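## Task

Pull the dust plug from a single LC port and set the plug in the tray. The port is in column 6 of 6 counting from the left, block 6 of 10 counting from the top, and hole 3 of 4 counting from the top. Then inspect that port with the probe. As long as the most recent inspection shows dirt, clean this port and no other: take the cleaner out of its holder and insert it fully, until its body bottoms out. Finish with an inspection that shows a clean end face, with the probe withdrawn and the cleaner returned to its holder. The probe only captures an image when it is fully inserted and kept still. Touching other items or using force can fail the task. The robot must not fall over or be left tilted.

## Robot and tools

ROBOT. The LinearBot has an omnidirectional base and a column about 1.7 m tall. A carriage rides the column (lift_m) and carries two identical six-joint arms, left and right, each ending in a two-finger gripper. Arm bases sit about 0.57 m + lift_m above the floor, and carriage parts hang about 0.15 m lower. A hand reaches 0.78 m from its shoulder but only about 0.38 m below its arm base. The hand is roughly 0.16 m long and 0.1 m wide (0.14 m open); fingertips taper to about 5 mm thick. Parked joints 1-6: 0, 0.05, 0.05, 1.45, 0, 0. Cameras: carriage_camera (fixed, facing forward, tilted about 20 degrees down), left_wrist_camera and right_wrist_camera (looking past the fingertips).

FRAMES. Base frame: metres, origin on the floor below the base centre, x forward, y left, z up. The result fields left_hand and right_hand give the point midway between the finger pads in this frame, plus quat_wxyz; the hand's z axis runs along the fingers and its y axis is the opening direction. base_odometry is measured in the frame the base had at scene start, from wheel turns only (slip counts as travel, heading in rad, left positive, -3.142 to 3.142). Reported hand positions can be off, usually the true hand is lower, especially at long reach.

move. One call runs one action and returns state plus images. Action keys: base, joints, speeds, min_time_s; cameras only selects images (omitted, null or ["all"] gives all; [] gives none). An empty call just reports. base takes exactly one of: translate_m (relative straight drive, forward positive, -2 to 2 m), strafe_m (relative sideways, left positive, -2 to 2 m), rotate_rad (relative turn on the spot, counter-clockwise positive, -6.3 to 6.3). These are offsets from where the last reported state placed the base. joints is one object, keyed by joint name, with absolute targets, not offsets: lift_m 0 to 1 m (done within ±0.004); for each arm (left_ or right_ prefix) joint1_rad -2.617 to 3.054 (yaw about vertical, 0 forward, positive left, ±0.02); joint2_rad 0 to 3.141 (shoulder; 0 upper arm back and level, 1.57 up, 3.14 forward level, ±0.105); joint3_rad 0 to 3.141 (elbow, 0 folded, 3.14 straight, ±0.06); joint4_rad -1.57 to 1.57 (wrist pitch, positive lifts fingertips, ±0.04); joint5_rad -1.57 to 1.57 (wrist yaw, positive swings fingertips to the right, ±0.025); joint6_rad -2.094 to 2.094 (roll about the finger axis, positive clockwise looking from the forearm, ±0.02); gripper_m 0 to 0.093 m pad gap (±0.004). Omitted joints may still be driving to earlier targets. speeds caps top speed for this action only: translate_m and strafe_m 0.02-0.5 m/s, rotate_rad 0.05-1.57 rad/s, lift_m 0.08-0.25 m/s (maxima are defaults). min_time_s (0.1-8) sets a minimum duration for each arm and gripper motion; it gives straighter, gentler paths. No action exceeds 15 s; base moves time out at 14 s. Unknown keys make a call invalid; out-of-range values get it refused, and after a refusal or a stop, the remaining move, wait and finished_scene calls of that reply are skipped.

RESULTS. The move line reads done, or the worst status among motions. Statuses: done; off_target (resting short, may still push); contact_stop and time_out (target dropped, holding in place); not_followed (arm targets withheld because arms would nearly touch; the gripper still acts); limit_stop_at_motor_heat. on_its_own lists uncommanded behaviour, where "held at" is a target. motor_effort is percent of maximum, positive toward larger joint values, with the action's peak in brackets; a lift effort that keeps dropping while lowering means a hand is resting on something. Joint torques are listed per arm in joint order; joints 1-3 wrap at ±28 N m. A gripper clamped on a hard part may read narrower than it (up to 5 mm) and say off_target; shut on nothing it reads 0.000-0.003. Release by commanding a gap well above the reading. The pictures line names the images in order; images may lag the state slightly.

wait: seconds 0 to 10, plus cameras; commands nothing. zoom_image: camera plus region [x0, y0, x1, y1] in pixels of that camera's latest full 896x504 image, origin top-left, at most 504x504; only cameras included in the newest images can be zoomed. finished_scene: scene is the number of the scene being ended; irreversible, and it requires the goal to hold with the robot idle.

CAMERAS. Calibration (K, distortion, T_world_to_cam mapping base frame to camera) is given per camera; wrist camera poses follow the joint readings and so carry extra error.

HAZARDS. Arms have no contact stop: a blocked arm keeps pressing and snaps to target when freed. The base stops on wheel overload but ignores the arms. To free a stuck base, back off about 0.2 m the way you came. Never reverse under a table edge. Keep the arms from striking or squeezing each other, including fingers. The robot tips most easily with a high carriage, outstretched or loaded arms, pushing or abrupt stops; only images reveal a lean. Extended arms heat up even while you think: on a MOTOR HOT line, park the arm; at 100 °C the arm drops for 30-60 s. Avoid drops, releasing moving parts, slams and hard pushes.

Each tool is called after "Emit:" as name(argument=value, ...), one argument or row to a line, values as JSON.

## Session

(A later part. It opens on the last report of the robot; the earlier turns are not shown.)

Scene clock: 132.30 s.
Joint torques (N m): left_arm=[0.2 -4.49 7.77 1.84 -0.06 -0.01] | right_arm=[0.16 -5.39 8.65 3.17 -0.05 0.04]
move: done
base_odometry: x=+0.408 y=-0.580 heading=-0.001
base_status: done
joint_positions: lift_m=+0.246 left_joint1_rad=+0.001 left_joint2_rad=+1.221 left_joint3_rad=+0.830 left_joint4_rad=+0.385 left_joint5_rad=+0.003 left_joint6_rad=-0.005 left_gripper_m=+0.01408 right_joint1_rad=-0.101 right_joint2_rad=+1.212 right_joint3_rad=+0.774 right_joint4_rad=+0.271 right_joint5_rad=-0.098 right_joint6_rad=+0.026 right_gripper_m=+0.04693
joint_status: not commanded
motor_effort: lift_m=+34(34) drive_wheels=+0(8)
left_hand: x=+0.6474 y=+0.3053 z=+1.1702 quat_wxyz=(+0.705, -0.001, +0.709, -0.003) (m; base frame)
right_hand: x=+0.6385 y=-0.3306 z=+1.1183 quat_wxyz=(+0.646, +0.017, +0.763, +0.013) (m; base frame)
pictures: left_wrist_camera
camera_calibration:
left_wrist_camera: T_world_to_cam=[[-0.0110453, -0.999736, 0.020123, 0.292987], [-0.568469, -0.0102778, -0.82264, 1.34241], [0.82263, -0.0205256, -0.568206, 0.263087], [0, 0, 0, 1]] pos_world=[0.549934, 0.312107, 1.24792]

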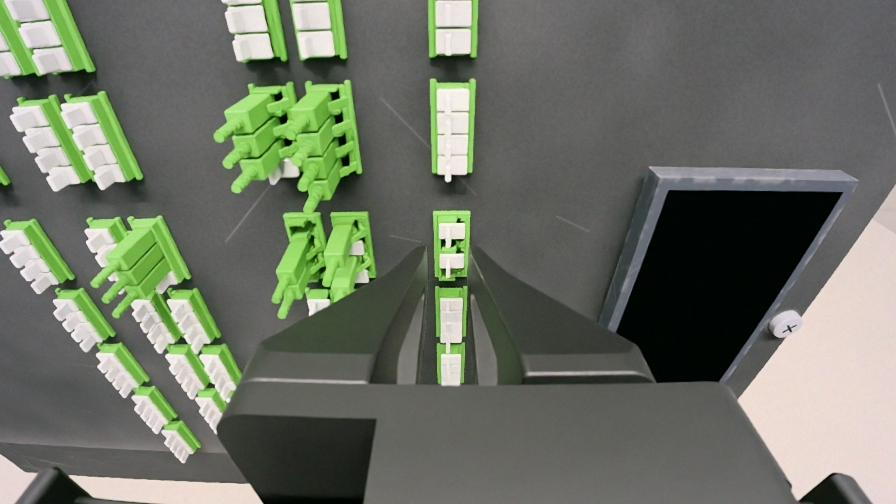

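Emit:
move(
  base={"translate_m": 0.007},
  speeds={"translate_m": 0.02},
  cameras=[],
)

Emit:
move(
  joints={"left_gripper_m": 0.006},
  min_time_s=1.5,
  cameras=["left_wrist_camera"],
)

Emit:
zoom_image(
  camera="left_wrist_camera",
  region=[380, 180, 520, 320],
)

Scene clock: 137.43 s.
Joint torques (N m): left_arm=[0.28 -4.4 7.76 1.81 -0.08 -0.01] | right_arm=[0.16 -5.44 8.53 3.18 -0.05 0.04]
move: done
base_odometry: x=+0.415 y=-0.580 heading=-0.001
base_status: done
joint_positions: lift_m=+0.246 left_joint1_rad=+0.001 left_joint2_rad=+1.221 left_joint3_rad=+0.830 left_joint4_rad=+0.385 left_joint5_rad=+0.003 left_joint6_rad=-0.005 left_gripper_m=+0.01408 right_joint1_rad=-0.101 right_joint2_rad=+1.212 right_joint3_rad=+0.774 right_joint4_rad=+0.271 right_joint5_rad=-0.098 right_joint6_rad=+0.026 right_gripper_m=+0.04693
joint_status: not commanded
motor_effort: lift_m=+34(34) drive_wheels=+1(6)
left_hand: x=+0.6474 y=+0.3053 z=+1.1702 quat_wxyz=(+0.705, -0.001, +0.709, -0.003) (m; base frame)
right_hand: x=+0.6385 y=-0.3306 z=+1.1182 quat_wxyz=(+0.646, +0.017, +0.763, +0.013) (m; base frame)
pictures: none
No camera images: "cameras" was empty.

Scene clock: 139.23 s.
Joint torques (N m): left_arm=[0.05 -4.44 7.65 1.85 -0.05 0.03] | right_arm=[0.14 -5.42 8.54 3.18 -0.05 0.04]
move: done
base_odometry: x=+0.415 y=-0.580 heading=-0.001
base_status: not commanded
joint_positions: lift_m=+0.246 left_joint1_rad=+0.001 left_joint2_rad=+1.221 left_joint3_rad=+0.830 left_joint4_rad=+0.385 left_joint5_rad=+0.005 left_joint6_rad=-0.005 left_gripper_m=+0.00607 right_joint1_rad=-0.101 right_joint2_rad=+1.212 right_joint3_rad=+0.774 right_joint4_rad=+0.271 right_joint5_rad=-0.098 right_joint6_rad=+0.026 right_gripper_m=+0.04693
joint_status: all done
motor_effort: lift_m=+34(34) drive_wheels=+1(1)
left_hand: x=+0.6474 y=+0.3050 z=+1.1702 quat_wxyz=(+0.705, +0.000, +0.709, -0.003) (m; base frame)
right_hand: x=+0.6385 y=-0.3306 z=+1.1182 quat_wxyz=(+0.646, +0.017, +0.763, +0.013) (m; base frame)
pictures: left_wrist_camera
camera_calibration:
left_wrist_camera: T_world_to_cam=[[-0.0125691, -0.999717, 0.0202062, 0.293617], [-0.568479, -0.00947991, -0.822643, 1.34218], [0.822602, -0.0218266, -0.568199, 0.26349], [0, 0, 0, 1]] pos_world=[0.549943, 0.312008, 1.24792]

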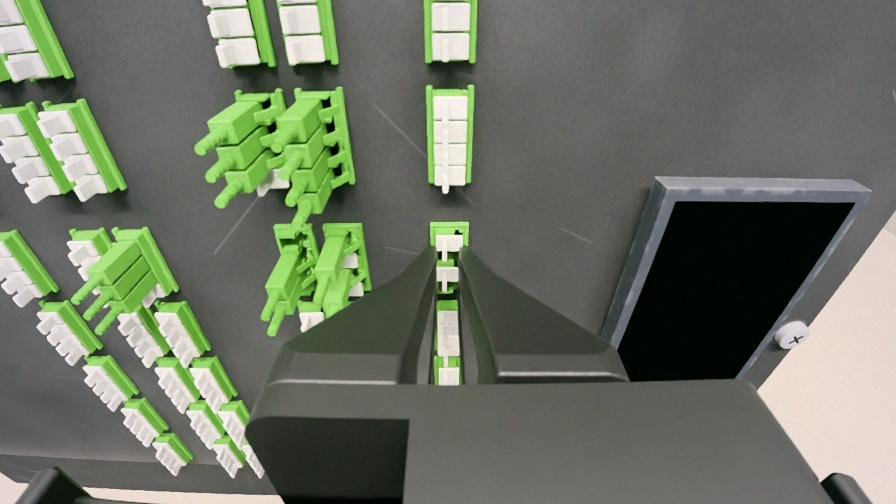

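Scaled by 3.600 from the camera's 896x504 image, which has a finer 1280x720 frame.

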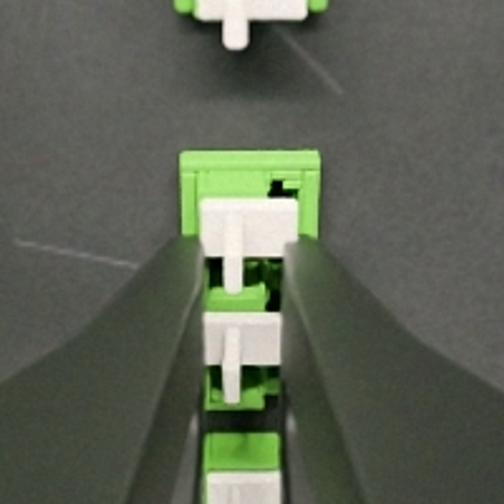

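Emit:
move(
  joints={"lift_m": 0.241},
  cameras=["left_wrist_camera"],
)

Emit:
zoom_image(
  camera="left_wrist_camera",
  region=[400, 200, 500, 300],
)

Scene clock: 149.83 s.
Joint torques (N m): left_arm=[0.13 -4.31 7.65 1.75 -0.1 0.03] | right_arm=[0.16 -5.53 8.54 3.22 -0.05 0.04]
move: done
base_odometry: x=+0.415 y=-0.580 heading=-0.001
base_status: not commanded
joint_positions: lift_m=+0.241 left_joint1_rad=+0.001 left_joint2_rad=+1.220 left_joint3_rad=+0.830 left_joint4_rad=+0.400 left_joint5_rad=+0.005 left_joint6_rad=-0.005 left_gripper_m=+0.00604 right_joint1_rad=-0.101 right_joint2_rad=+1.212 right_joint3_rad=+0.774 right_joint4_rad=+0.268 right_joint5_rad=-0.098 right_joint6_rad=+0.026 right_gripper_m=+0.04693
joint_status: all done
motor_effort: lift_m=+34(35) drive_wheels=+1(1)
left_hand: x=+0.6473 y=+0.3050 z=+1.1693 quat_wxyz=(+0.711, +0.000, +0.703, -0.003) (m; base frame)
right_hand: x=+0.6385 y=-0.3306 z=+1.1120 quat_wxyz=(+0.644, +0.017, +0.764, +0.013) (m; base frame)
pictures: left_wrist_camera
camera_calibration:
left_wrist_camera: T_world_to_cam=[[-0.0129539, -0.999718, 0.0199138, 0.294224], [-0.554963, -0.0093784, -0.831822, 1.34324], [0.831774, -0.0218268, -0.554685, 0.241449], [0, 0, 0, 1]] pos_world=[0.548427, 0.312008, 1.2454]

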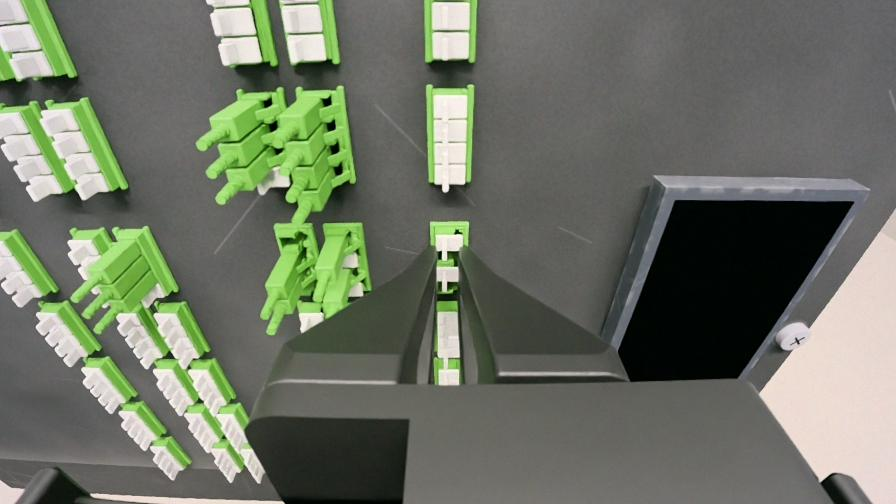

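Scaled by 5.040 from the camera's 896x504 image, which has a finer 1280x720 frame.

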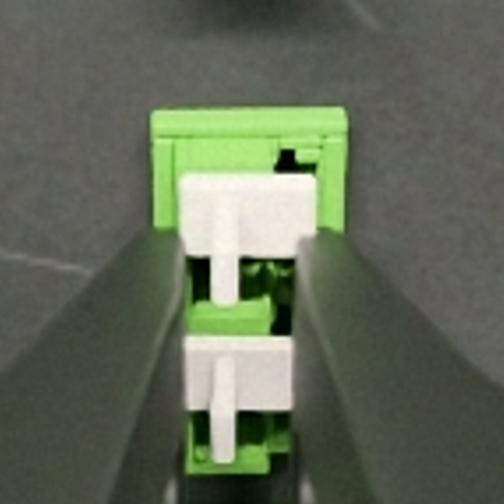

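Emit:
move(
  base={"translate_m": -0.012},
  speeds={"translate_m": 0.03},
  cameras=["left_wrist_camera"],
)

Emit:
zoom_image(
  camera="left_wrist_camera",
  region=[400, 200, 500, 300],
)

Scene clock: 156.70 s.
Joint torques (N m): left_arm=[0.03 -5.87 7.04 1.62 -0.11 0.06] | right_arm=[0.16 -5.53 8.5 3.23 -0.05 0.04]
move: done
base_odometry: x=+0.403 y=-0.580 heading=-0.001
base_status: done
joint_positions: lift_m=+0.241 left_joint1_rad=+0.001 left_joint2_rad=+1.235 left_joint3_rad=+0.838 left_joint4_rad=+0.406 left_joint5_rad=+0.005 left_joint6_rad=-0.005 left_gripper_m=+0.00628 right_joint1_rad=-0.101 right_joint2_rad=+1.212 right_joint3_rad=+0.774 right_joint4_rad=+0.268 right_joint5_rad=-0.098 right_joint6_rad=+0.026 right_gripper_m=+0.04693
joint_status: not commanded
motor_effort: lift_m=+34(34) drive_wheels=+1(8)
left_hand: x=+0.6507 y=+0.3050 z=+1.1686 quat_wxyz=(+0.711, +0.000, +0.704, -0.003) (m; base frame)
right_hand: x=+0.6385 y=-0.3306 z=+1.1120 quat_wxyz=(+0.644, +0.017, +0.764, +0.013) (m; base frame)
pictures: left_wrist_camera
camera_calibration:
left_wrist_camera: T_world_to_cam=[[-0.0129315, -0.999718, 0.019929, 0.294249], [-0.555863, -0.00937989, -0.831221, 1.34457], [0.831174, -0.0218268, -0.555585, 0.239628], [0, 0, 0, 1]] pos_world=[0.552028, 0.312008, 1.2449]

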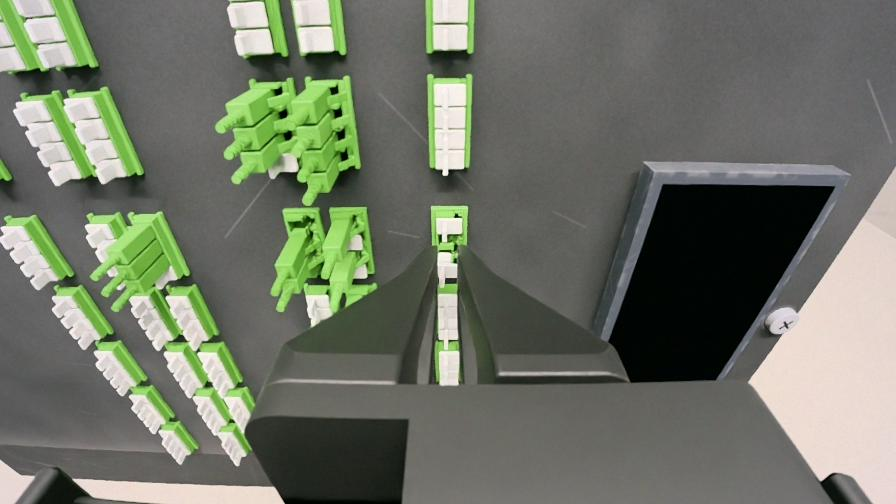

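Scaled by 5.040 from the camera's 896x504 image, which has a finer 1280x720 frame.

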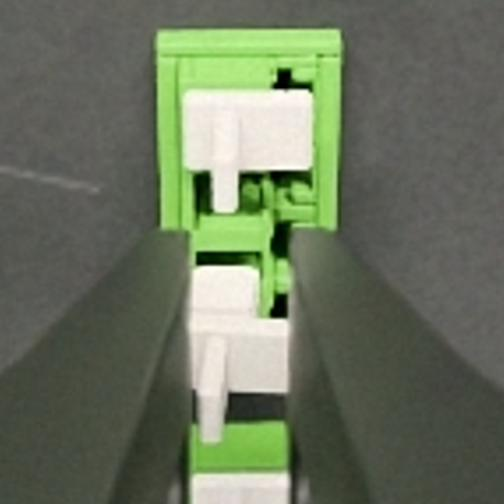

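Emit:
move(
  joints={"left_gripper_m": 0.001},
  min_time_s=1.5,
  cameras=["left_wrist_camera"],
)

Emit:
zoom_image(
  camera="left_wrist_camera",
  region=[400, 200, 500, 300],
)

Scene clock: 164.47 s.
Joint torques (N m): left_arm=[0.12 -5.94 7.01 1.61 -0.05 -0.01] | right_arm=[0.14 -5.52 8.53 3.22 -0.05 0.04]
move: off_target
base_odometry: x=+0.403 y=-0.580 heading=-0.001
base_status: not commanded
joint_positions: lift_m=+0.241 left_joint1_rad=+0.001 left_joint2_rad=+1.235 left_joint3_rad=+0.838 left_joint4_rad=+0.406 left_joint5_rad=+0.005 left_joint6_rad=-0.005 left_gripper_m=+0.00501 right_joint1_rad=-0.101 right_joint2_rad=+1.212 right_joint3_rad=+0.774 right_joint4_rad=+0.268 right_joint5_rad=-0.098 right_joint6_rad=+0.026 right_gripper_m=+0.04693
joint_status: left_gripper_m off_target (ended at +0.00502, target +0.00100)
motor_effort: lift_m=+34(34) drive_wheels=+1(1)
left_hand: x=+0.6507 y=+0.3050 z=+1.1686 quat_wxyz=(+0.711, +0.000, +0.704, -0.003) (m; base frame)
right_hand: x=+0.6385 y=-0.3306 z=+1.1120 quat_wxyz=(+0.644, +0.017, +0.764, +0.013) (m; base frame)
pictures: left_wrist_camera
camera_calibration:
left_wrist_camera: T_world_to_cam=[[-0.0129315, -0.999718, 0.019929, 0.294249], [-0.555863, -0.00937989, -0.831221, 1.34457], [0.831174, -0.0218268, -0.555585, 0.239628], [0, 0, 0, 1]] pos_world=[0.552028, 0.312008, 1.2449]

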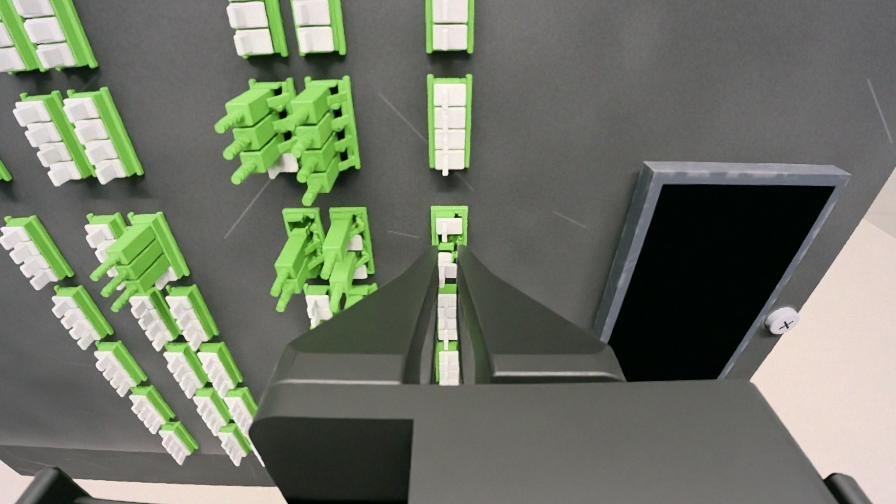

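Scaled by 5.040 from the camera's 896x504 image, which has a finer 1280x720 frame.

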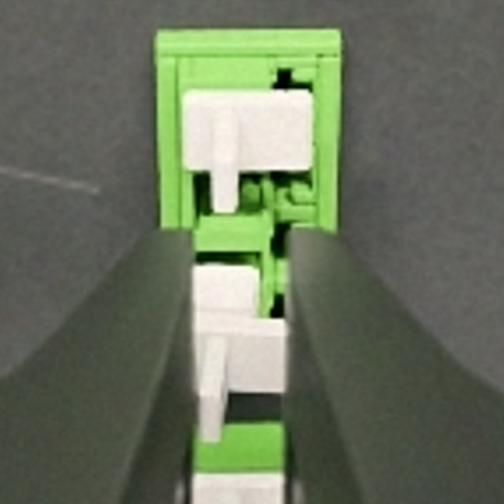

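Emit:
move(
  base={"translate_m": -0.06},
  speeds={"translate_m": 0.03},
  cameras=["left_wrist_camera"],
)

Emit:
zoom_image(
  camera="left_wrist_camera",
  region=[370, 150, 530, 310],
)

Scene clock: 170.17 s.
Joint torques (N m): left_arm=[0.09 -5.97 7.15 1.77 -0.05 -0.02] | right_arm=[0.16 -5.53 8.65 3.24 -0.05 0.04]
move: done
base_odometry: x=+0.343 y=-0.580 heading=+0.000
base_status: done
joint_positions: lift_m=+0.241 left_joint1_rad=+0.001 left_joint2_rad=+1.234 left_joint3_rad=+0.838 left_joint4_rad=+0.392 left_joint5_rad=+0.005 left_joint6_rad=-0.005 left_gripper_m=+0.00501 right_joint1_rad=-0.101 right_joint2_rad=+1.212 right_joint3_rad=+0.774 right_joint4_rad=+0.268 right_joint5_rad=-0.098 right_joint6_rad=+0.026 right_gripper_m=+0.04693
joint_status: not commanded
motor_effort: lift_m=+34(34) drive_wheels=+3(9)
left_hand: x=+0.6506 y=+0.3050 z=+1.1654 quat_wxyz=(+0.706, +0.000, +0.708, -0.003) (m; base frame)
right_hand: x=+0.6385 y=-0.3306 z=+1.1120 quat_wxyz=(+0.644, +0.017, +0.764, +0.013) (m; base frame)
pictures: left_wrist_camera
camera_calibration:
left_wrist_camera: T_world_to_cam=[[-0.0126634, -0.999718, 0.0200997, 0.29394], [-0.566948, -0.00937925, -0.8237, 1.3402], [0.823656, -0.0218264, -0.566669, 0.255697], [0, 0, 0, 1]] pos_world=[0.552942, 0.312008, 1.24291]

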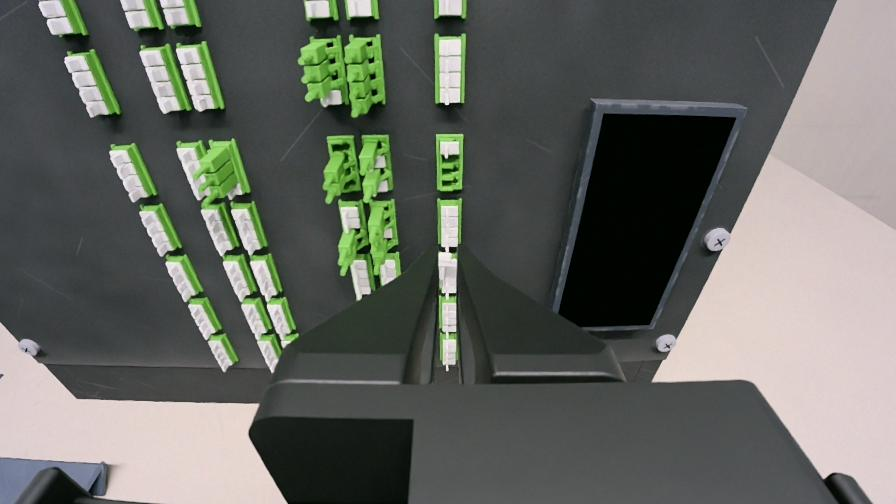

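Scaled by 3.150 from the camera's 896x504 image, which has a finer 1280x720 frame.

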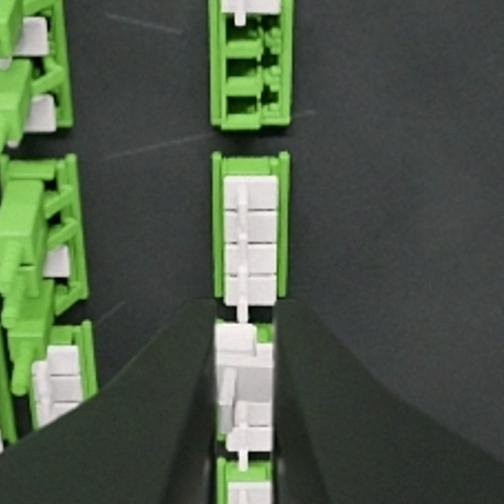

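Emit:
move(
  base={"translate_m": -0.15},
  cameras=[],
)

Emit:
move(
  base={"strafe_m": 0.34},
  speeds={"strafe_m": 0.2},
)

Emit:
zoom_image(
  camera="left_wrist_camera",
  region=[200, 0, 700, 400],
)

Scene clock: 181.87 s.
Joint torques (N m): left_arm=[0.17 -5.86 7.27 1.79 -0.06 0.01] | right_arm=[0.16 -5.5 8.53 3.22 -0.04 0.04]
move: done
base_odometry: x=+0.193 y=-0.580 heading=+0.000
base_status: done
joint_positions: lift_m=+0.241 left_joint1_rad=+0.001 left_joint2_rad=+1.233 left_joint3_rad=+0.838 left_joint4_rad=+0.390 left_joint5_rad=+0.005 left_joint6_rad=-0.005 left_gripper_m=+0.00501 right_joint1_rad=-0.101 right_joint2_rad=+1.212 right_joint3_rad=+0.774 right_joint4_rad=+0.268 right_joint5_rad=-0.098 right_joint6_rad=+0.026 right_gripper_m=+0.04693
joint_status: not commanded
motor_effort: lift_m=+34(34) drive_wheels=+0(10)
left_hand: x=+0.6503 y=+0.3050 z=+1.1656 quat_wxyz=(+0.706, +0.000, +0.709, -0.003) (m; base frame)
right_hand: x=+0.6385 y=-0.3306 z=+1.1120 quat_wxyz=(+0.644, +0.017, +0.764, +0.013) (m; base frame)
pictures: none
No camera images: "cameras" was empty.

Scene clock: 184.77 s.
Joint torques (N m): left_arm=[0.21 -5.83 7.05 1.79 -0.07 -0.02] | right_arm=[0.18 -5.52 8.51 3.21 -0.05 0.04]
move: done
base_odometry: x=+0.193 y=-0.240 heading=+0.000
base_status: done
joint_positions: lift_m=+0.241 left_joint1_rad=+0.000 left_joint2_rad=+1.233 left_joint3_rad=+0.838 left_joint4_rad=+0.390 left_joint5_rad=+0.004 left_joint6_rad=-0.005 left_gripper_m=+0.00501 right_joint1_rad=-0.101 right_joint2_rad=+1.212 right_joint3_rad=+0.774 right_joint4_rad=+0.268 right_joint5_rad=-0.097 right_joint6_rad=+0.026 right_gripper_m=+0.04693
joint_status: not commanded
motor_effort: lift_m=+34(34) drive_wheels=-1(10)
left_hand: x=+0.6503 y=+0.3051 z=+1.1656 quat_wxyz=(+0.706, -0.001, +0.709, -0.003) (m; base frame)
right_hand: x=+0.6384 y=-0.3308 z=+1.1120 quat_wxyz=(+0.644, +0.017, +0.764, +0.013) (m; base frame)
pictures: carriage_camera, left_wrist_camera, right_wrist_camera
camera_calibration:
carriage_camera: T_world_to_cam=[[0.0471794, -0.998877, 0.00432653, -0.0143234], [-0.351189, -0.020642, -0.936077, 1.22967], [0.935115, 0.0426441, -0.351769, 0.305136], [0, 0, 0, 1]] pos_world=[0.147185, -0.00193668, 1.25847]
left_wrist_camera: T_world_to_cam=[[-0.0117963, -0.999728, 0.0201176, 0.293333], [-0.56724, -0.00987809, -0.823493, 1.34026], [0.823468, -0.0211257, -0.566969, 0.256318], [0, 0, 0, 1]] pos_world=[0.552637, 0.311908, 1.24311]
right_wrist_camera: T_world_to_cam=[[0.00821582, -0.999941, 0.00709278, -0.350321], [-0.722815, -0.01084, -0.690957, 1.22657], [0.690993, 0.000550018, -0.722861, 0.485569], [0, 0, 0, 1]] pos_world=[0.553934, -0.337272, 1.20099]

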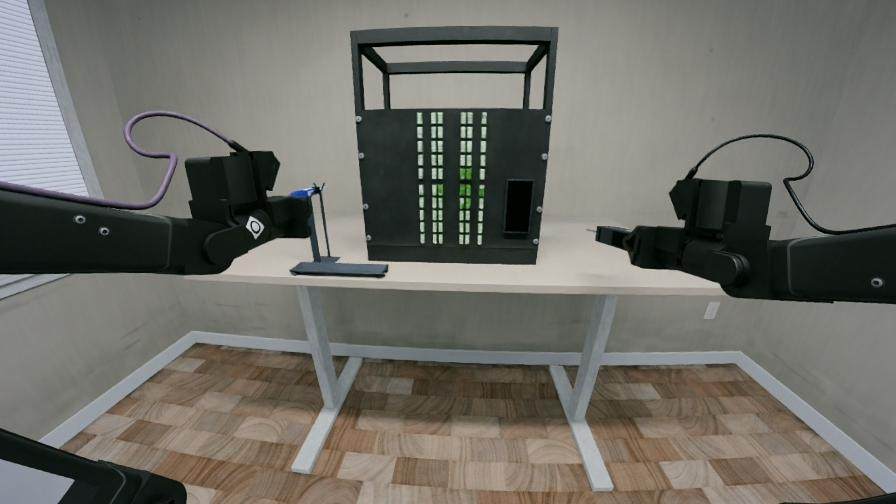

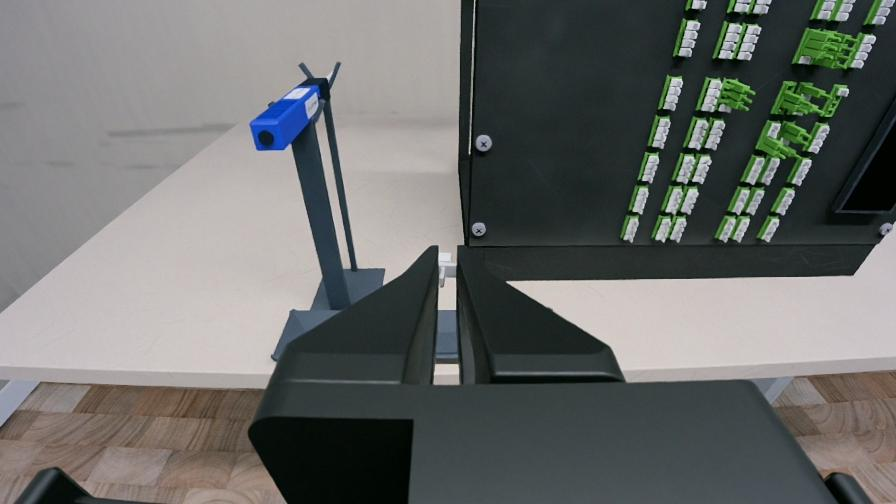

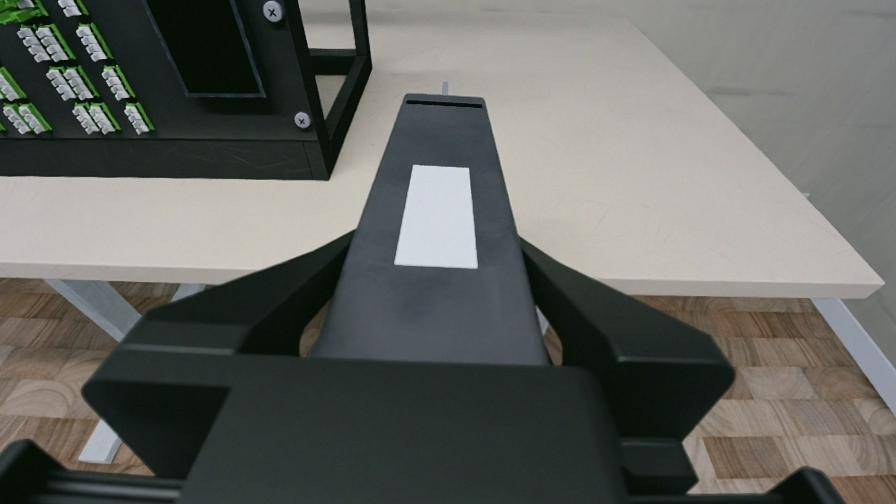

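Scaled by 1.008 from the camera's 896x504 image, which has a finer 1280x720 frame.

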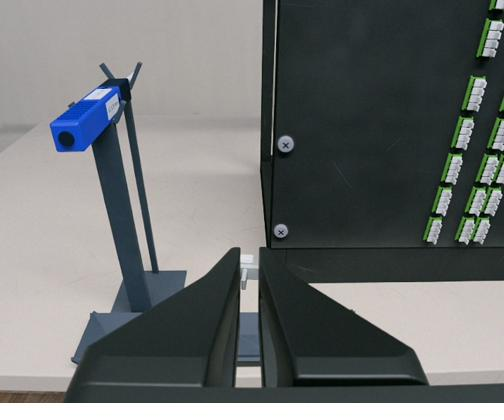

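Emit:
move(
  joints={"left_joint4_rad": -0.4},
  min_time_s=3,
  cameras=[],
)

Emit:
move(
  base={"translate_m": 0.2},
  speeds={"translate_m": 0.1},
)

Scene clock: 198.30 s.
Joint torques (N m): left_arm=[0.21 -5.5 6.94 1.41 -0.05 0.03] | right_arm=[0.2 -5.52 8.53 3.22 -0.05 0.04]
move: done
base_odometry: x=+0.193 y=-0.240 heading=+0.000
base_status: not commanded
joint_positions: lift_m=+0.241 left_joint1_rad=+0.000 left_joint2_rad=+1.233 left_joint3_rad=+0.838 left_joint4_rad=-0.387 left_joint5_rad=+0.004 left_joint6_rad=-0.005 left_gripper_m=+0.00501 right_joint1_rad=-0.101 right_joint2_rad=+1.212 right_joint3_rad=+0.774 right_joint4_rad=+0.268 right_joint5_rad=-0.097 right_joint6_rad=+0.026 right_gripper_m=+0.04693
joint_status: all done
motor_effort: lift_m=+34(34) drive_wheels=-1(1)
left_hand: x=+0.5790 y=+0.3050 z=+0.9934 quat_wxyz=(+0.384, -0.002, +0.923, -0.003) (m; base frame)
right_hand: x=+0.6384 y=-0.3308 z=+1.1120 quat_wxyz=(+0.644, +0.017, +0.764, +0.013) (m; base frame)
pictures: none
No camera images: "cameras" was empty.

Scene clock: 201.00 s.
Joint torques (N m): left_arm=[-0.03 -5.18 6.89 1.48 -0.04 0.04] | right_arm=[0.21 -5.52 8.55 3.22 -0.05 0.04]
move: done
base_odometry: x=+0.393 y=-0.240 heading=+0.000
base_status: done
joint_positions: lift_m=+0.241 left_joint1_rad=+0.000 left_joint2_rad=+1.229 left_joint3_rad=+0.838 left_joint4_rad=-0.393 left_joint5_rad=+0.004 left_joint6_rad=-0.005 left_gripper_m=+0.00501 right_joint1_rad=-0.101 right_joint2_rad=+1.212 right_joint3_rad=+0.774 right_joint4_rad=+0.268 right_joint5_rad=-0.097 right_joint6_rad=+0.026 right_gripper_m=+0.04693
joint_status: not commanded
motor_effort: lift_m=+34(34) drive_wheels=-2(10)
left_hand: x=+0.5777 y=+0.3050 z=+0.9937 quat_wxyz=(+0.383, -0.002, +0.924, -0.003) (m; base frame)
right_hand: x=+0.6384 y=-0.3308 z=+1.1120 quat_wxyz=(+0.644, +0.017, +0.764, +0.013) (m; base frame)
pictures: carriage_camera, left_wrist_camera, right_wrist_camera
camera_calibration:
carriage_camera: T_world_to_cam=[[0.0471794, -0.998877, 0.00432653, -0.0143234], [-0.351189, -0.020642, -0.936077, 1.22967], [0.935115, 0.0426441, -0.351769, 0.305136], [0, 0, 0, 1]] pos_world=[0.147185, -0.00193668, 1.25847]
left_wrist_camera: T_world_to_cam=[[0.00589756, -0.99972, 0.0229322, 0.282874], [-0.982353, -0.0100792, -0.186762, 0.764723], [0.186941, -0.021426, -0.982137, 0.999037], [0, 0, 0, 1]] pos_world=[0.562799, 0.311908, 1.11753]
right_wrist_camera: T_world_to_cam=[[0.00821582, -0.999941, 0.00709278, -0.350321], [-0.722815, -0.01084, -0.690957, 1.22657], [0.690993, 0.000550018, -0.722861, 0.485569], [0, 0, 0, 1]] pos_world=[0.553934, -0.337272, 1.20099]

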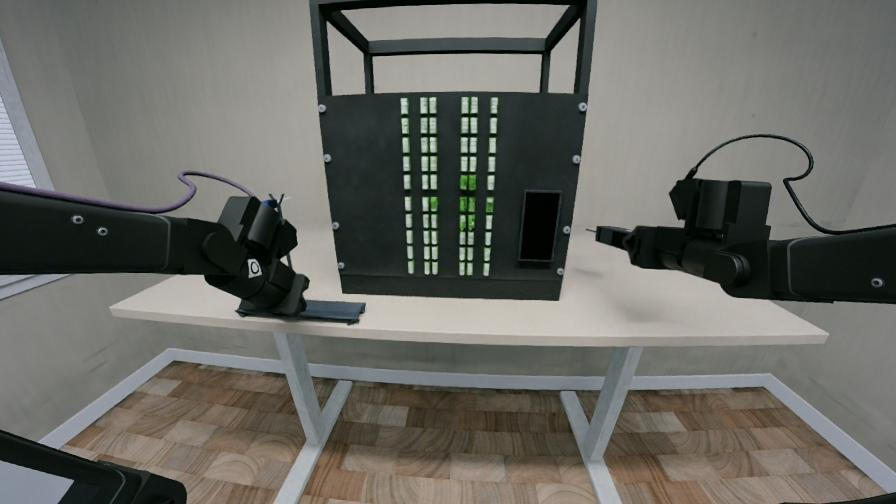

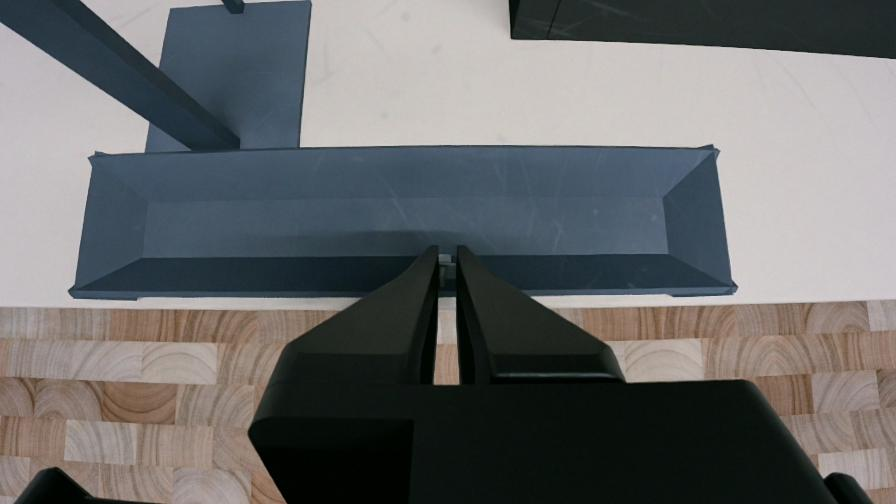

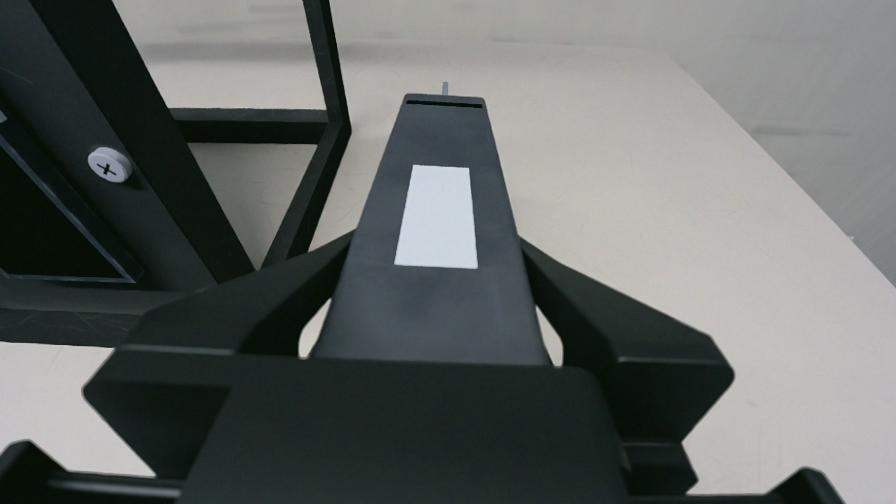

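Emit:
move(
  base={"translate_m": 0.035},
  joints={"lift_m": 0.2},
  speeds={"translate_m": 0.1},
  cameras=["left_wrist_camera", "carriage_camera"],
)

Emit:
zoom_image(
  camera="left_wrist_camera",
  region=[350, 150, 550, 350],
)

Emit:
zoom_image(
  camera="carriage_camera",
  region=[200, 180, 400, 340],
)

Scene clock: 209.00 s.
Joint torques (N m): left_arm=[0.03 1.76 5.65 1.84 -0.05 0.05] | right_arm=[0.2 -5.59 8.58 3.3 -0.05 0.04]
move: done
base_odometry: x=+0.428 y=-0.240 heading=+0.001
base_status: done
joint_positions: lift_m=+0.200 left_joint1_rad=+0.000 left_joint2_rad=+1.167 left_joint3_rad=+0.857 left_joint4_rad=-0.424 left_joint5_rad=+0.005 left_joint6_rad=-0.005 left_gripper_m=+0.00501 right_joint1_rad=-0.101 right_joint2_rad=+1.212 right_joint3_rad=+0.773 right_joint4_rad=+0.260 right_joint5_rad=-0.097 right_joint6_rad=+0.026 right_gripper_m=+0.04693
joint_status: all done
motor_effort: lift_m=+33(37) drive_wheels=+5(10)
left_hand: x=+0.5731 y=+0.3048 z=+0.9756 quat_wxyz=(+0.406, -0.001, +0.914, -0.003) (m; base frame)
right_hand: x=+0.6380 y=-0.3308 z=+1.0688 quat_wxyz=(+0.641, +0.017, +0.767, +0.013) (m; base frame)
pictures: carriage_camera, left_wrist_camera
camera_calibration:
carriage_camera: T_world_to_cam=[[0.0471794, -0.998877, 0.00432653, -0.0141464], [-0.351189, -0.020642, -0.936077, 1.19138], [0.935115, 0.0426441, -0.351769, 0.290749], [0, 0, 0, 1]] pos_world=[0.147185, -0.00193668, 1.21757]
left_wrist_camera: T_world_to_cam=[[0.00362637, -0.999714, 0.0236414, 0.283746], [-0.971989, -0.00907964, -0.234852, 0.797497], [0.235, -0.0221276, -0.971744, 0.944633], [0, 0, 0, 1]] pos_world=[0.55214, 0.311809, 1.09853]

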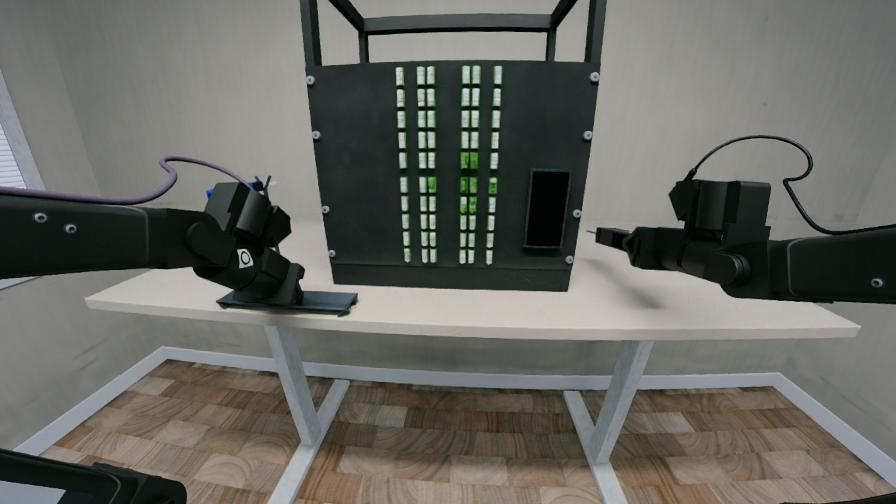

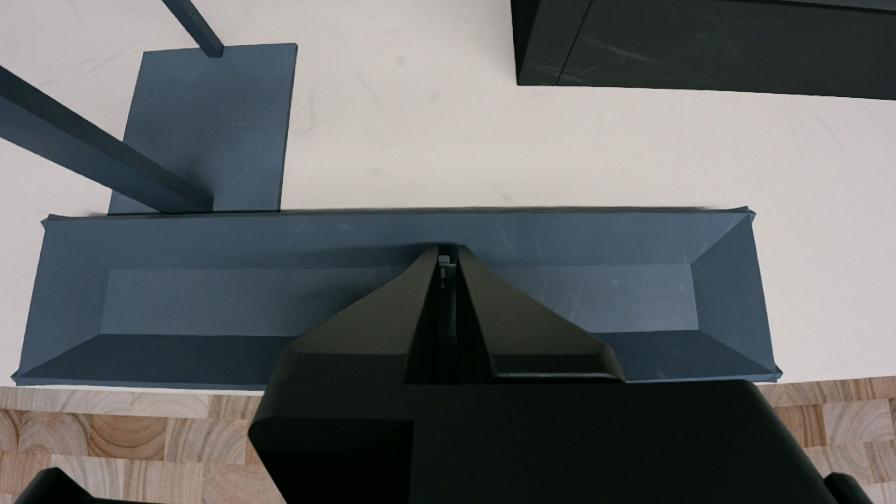

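Scaled by 2.520 from the camera's 896x504 image, which has a finer 1280x720 frame.

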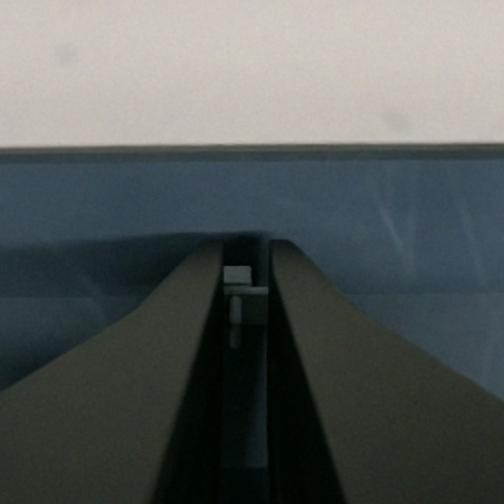

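Scaled by 2.520 from the camera's 896x504 image, which has a finer 1280x720 frame.

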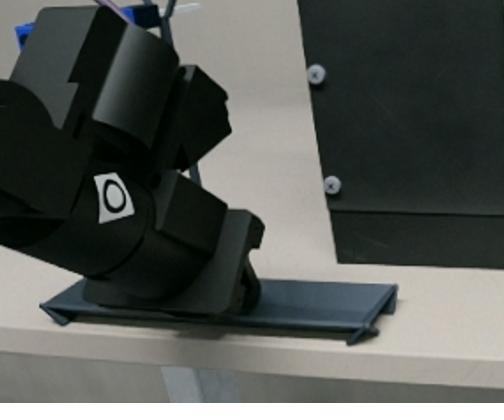

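Emit:
move(
  joints={"lift_m": 0.226},
  speeds={"lift_m": 0.08},
  cameras=[],
)

Emit:
move(
  base={"translate_m": -0.015},
  cameras=["left_wrist_camera", "carriage_camera"],
)

Emit:
zoom_image(
  camera="left_wrist_camera",
  region=[350, 150, 550, 350],
)

Emit:
zoom_image(
  camera="carriage_camera",
  region=[200, 180, 400, 340],
)

Scene clock: 214.47 s.
Joint torques (N m): left_arm=[0.18 -3.79 5.48 1.65 -0.09 -0.02] | right_arm=[0.21 -5.45 8.65 3.21 -0.05 0.04]
move: done
base_odometry: x=+0.428 y=-0.240 heading=+0.001
base_status: not commanded
joint_positions: lift_m=+0.226 left_joint1_rad=+0.000 left_joint2_rad=+1.217 left_joint3_rad=+0.857 left_joint4_rad=-0.413 left_joint5_rad=+0.005 left_joint6_rad=-0.005 left_gripper_m=+0.00501 right_joint1_rad=-0.101 right_joint2_rad=+1.212 right_joint3_rad=+0.773 right_joint4_rad=+0.268 right_joint5_rad=-0.097 right_joint6_rad=+0.026 right_gripper_m=+0.04693
joint_status: all done
motor_effort: lift_m=+33(40) drive_wheels=+3(5)
left_hand: x=+0.5776 y=+0.3048 z=+0.9870 quat_wxyz=(+0.388, -0.001, +0.922, -0.003) (m; base frame)
right_hand: x=+0.6384 y=-0.3308 z=+1.0967 quat_wxyz=(+0.644, +0.017, +0.765, +0.013) (m; base frame)
pictures: none
No camera images: "cameras" was empty.

Scene clock: 215.27 s.
Joint torques (N m): left_arm=[0.18 -3.88 5.46 1.68 -0.07 0.07] | right_arm=[0.21 -5.52 8.59 3.2 -0.05 0.04]
move: done
base_odometry: x=+0.413 y=-0.240 heading=+0.001
base_status: done
joint_positions: lift_m=+0.226 left_joint1_rad=+0.000 left_joint2_rad=+1.218 left_joint3_rad=+0.857 left_joint4_rad=-0.412 left_joint5_rad=+0.005 left_joint6_rad=-0.005 left_gripper_m=+0.00501 right_joint1_rad=-0.101 right_joint2_rad=+1.212 right_joint3_rad=+0.773 right_joint4_rad=+0.269 right_joint5_rad=-0.097 right_joint6_rad=+0.026 right_gripper_m=+0.04693
joint_status: not commanded
motor_effort: lift_m=+33(33) drive_wheels=+2(7)
left_hand: x=+0.5779 y=+0.3049 z=+0.9868 quat_wxyz=(+0.388, -0.001, +0.922, -0.003) (m; base frame)
right_hand: x=+0.6384 y=-0.3308 z=+1.0968 quat_wxyz=(+0.644, +0.017, +0.764, +0.013) (m; base frame)
pictures: carriage_camera, left_wrist_camera
camera_calibration:
carriage_camera: T_world_to_cam=[[0.0471794, -0.998877, 0.00432653, -0.0142589], [-0.351189, -0.020642, -0.936077, 1.21572], [0.935115, 0.0426441, -0.351769, 0.299895], [0, 0, 0, 1]] pos_world=[0.147185, -0.00193668, 1.24357]
left_wrist_camera: T_world_to_cam=[[0.00479852, -0.999719, 0.0232269, 0.283234], [-0.980389, -0.00927932, -0.196853, 0.77216], [0.197013, -0.0218268, -0.980158, 0.984538], [0, 0, 0, 1]] pos_world=[0.561691, 0.311808, 1.11043]

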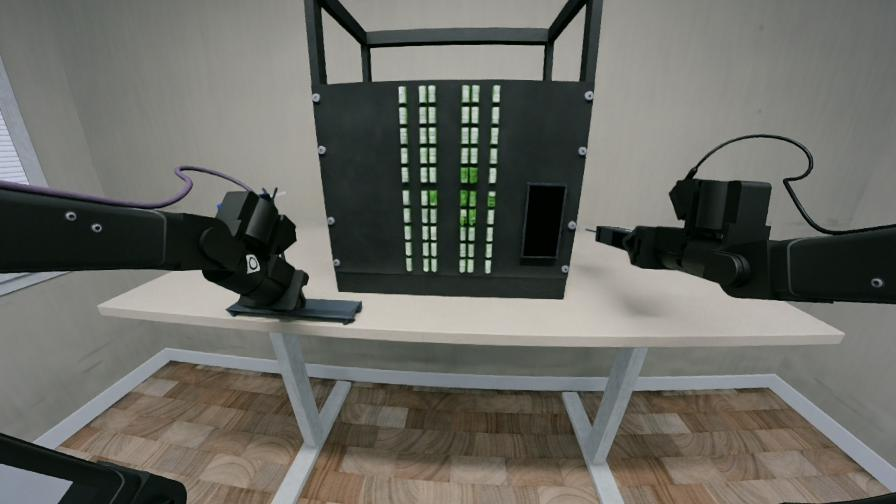

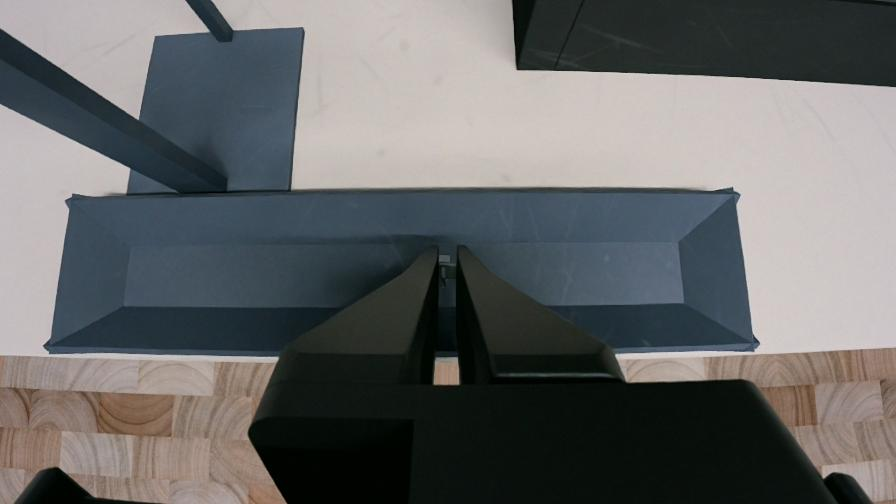

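Scaled by 2.520 from the camera's 896x504 image, which has a finer 1280x720 frame.

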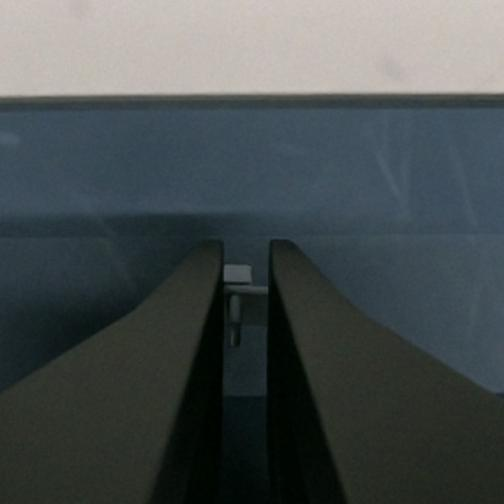

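Scaled by 2.520 from the camera's 896x504 image, which has a finer 1280x720 frame.

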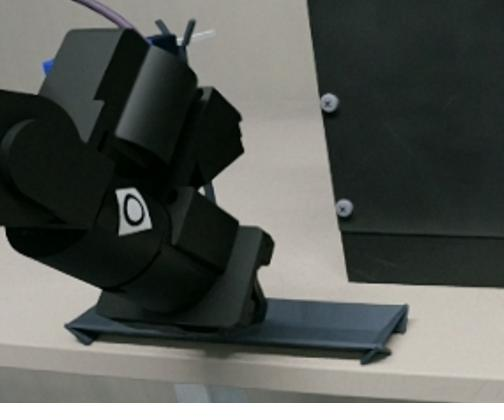

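Emit:
move(
  joints={"lift_m": 0.215},
  speeds={"lift_m": 0.08},
  cameras=[],
)

Emit:
move(
  joints={"left_gripper_m": 0.02},
  min_time_s=2,
  cameras=["left_wrist_camera"],
)

Emit:
zoom_image(
  camera="left_wrist_camera",
  region=[350, 200, 550, 400],
)

Scene clock: 220.80 s.
Joint torques (N m): left_arm=[0.1 -3.9 5.53 1.5 -0.06 -0.02] | right_arm=[0.21 -5.49 8.68 3.23 -0.05 0.04]
move: done
base_odometry: x=+0.413 y=-0.240 heading=+0.001
base_status: not commanded
joint_positions: lift_m=+0.215 left_joint1_rad=+0.000 left_joint2_rad=+1.218 left_joint3_rad=+0.856 left_joint4_rad=-0.395 left_joint5_rad=+0.005 left_joint6_rad=-0.005 left_gripper_m=+0.00501 right_joint1_rad=-0.101 right_joint2_rad=+1.213 right_joint3_rad=+0.773 right_joint4_rad=+0.265 right_joint5_rad=-0.097 right_joint6_rad=+0.026 right_gripper_m=+0.04693
joint_status: all done
motor_effort: lift_m=+35(38) drive_wheels=+2(2)
left_hand: x=+0.5806 y=+0.3049 z=+0.9784 quat_wxyz=(+0.396, -0.001, +0.918, -0.003) (m; base frame)
right_hand: x=+0.6383 y=-0.3308 z=+1.0847 quat_wxyz=(+0.643, +0.017, +0.766, +0.013) (m; base frame)
pictures: none
No camera images: "cameras" was empty.

Scene clock: 223.10 s.
Joint torques (N m): left_arm=[0.21 -3.82 5.46 1.55 -0.03 0.02] | right_arm=[0.2 -5.53 8.59 3.24 -0.05 0.04]
move: done
base_odometry: x=+0.413 y=-0.240 heading=+0.001
base_status: not commanded
joint_positions: lift_m=+0.215 left_joint1_rad=+0.000 left_joint2_rad=+1.218 left_joint3_rad=+0.856 left_joint4_rad=-0.395 left_joint5_rad=+0.005 left_joint6_rad=-0.005 left_gripper_m=+0.01993 right_joint1_rad=-0.101 right_joint2_rad=+1.213 right_joint3_rad=+0.773 right_joint4_rad=+0.265 right_joint5_rad=-0.097 right_joint6_rad=+0.026 right_gripper_m=+0.04693
joint_status: all done
motor_effort: lift_m=+35(35) drive_wheels=+0(2)
left_hand: x=+0.5806 y=+0.3049 z=+0.9784 quat_wxyz=(+0.396, -0.001, +0.918, -0.003) (m; base frame)
right_hand: x=+0.6383 y=-0.3308 z=+1.0847 quat_wxyz=(+0.643, +0.017, +0.766, +0.013) (m; base frame)
pictures: left_wrist_camera
camera_calibration:
left_wrist_camera: T_world_to_cam=[[0.00442559, -0.999719, 0.0233013, 0.28356], [-0.977105, -0.00927973, -0.212556, 0.786664], [0.212713, -0.0218272, -0.976871, 0.963407], [0, 0, 0, 1]] pos_world=[0.562469, 0.311808, 1.10173]

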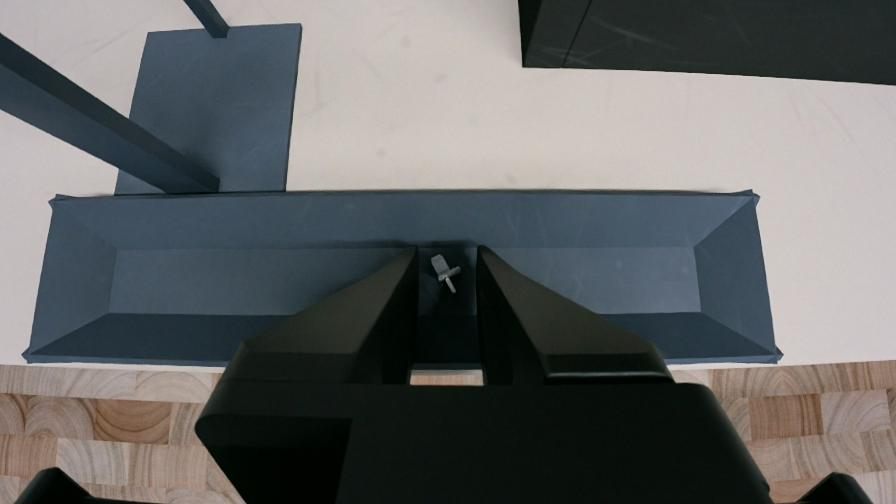

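Scaled by 2.520 from the camera's 896x504 image, which has a finer 1280x720 frame.

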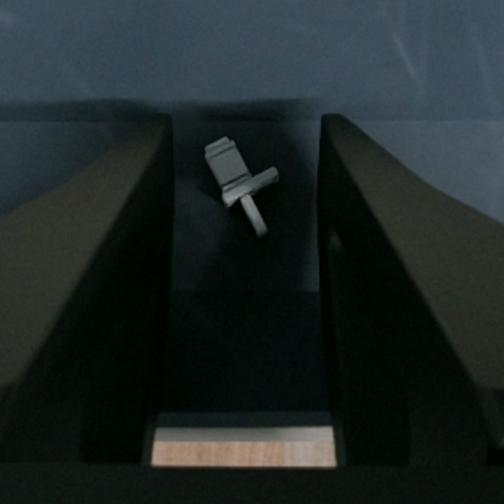

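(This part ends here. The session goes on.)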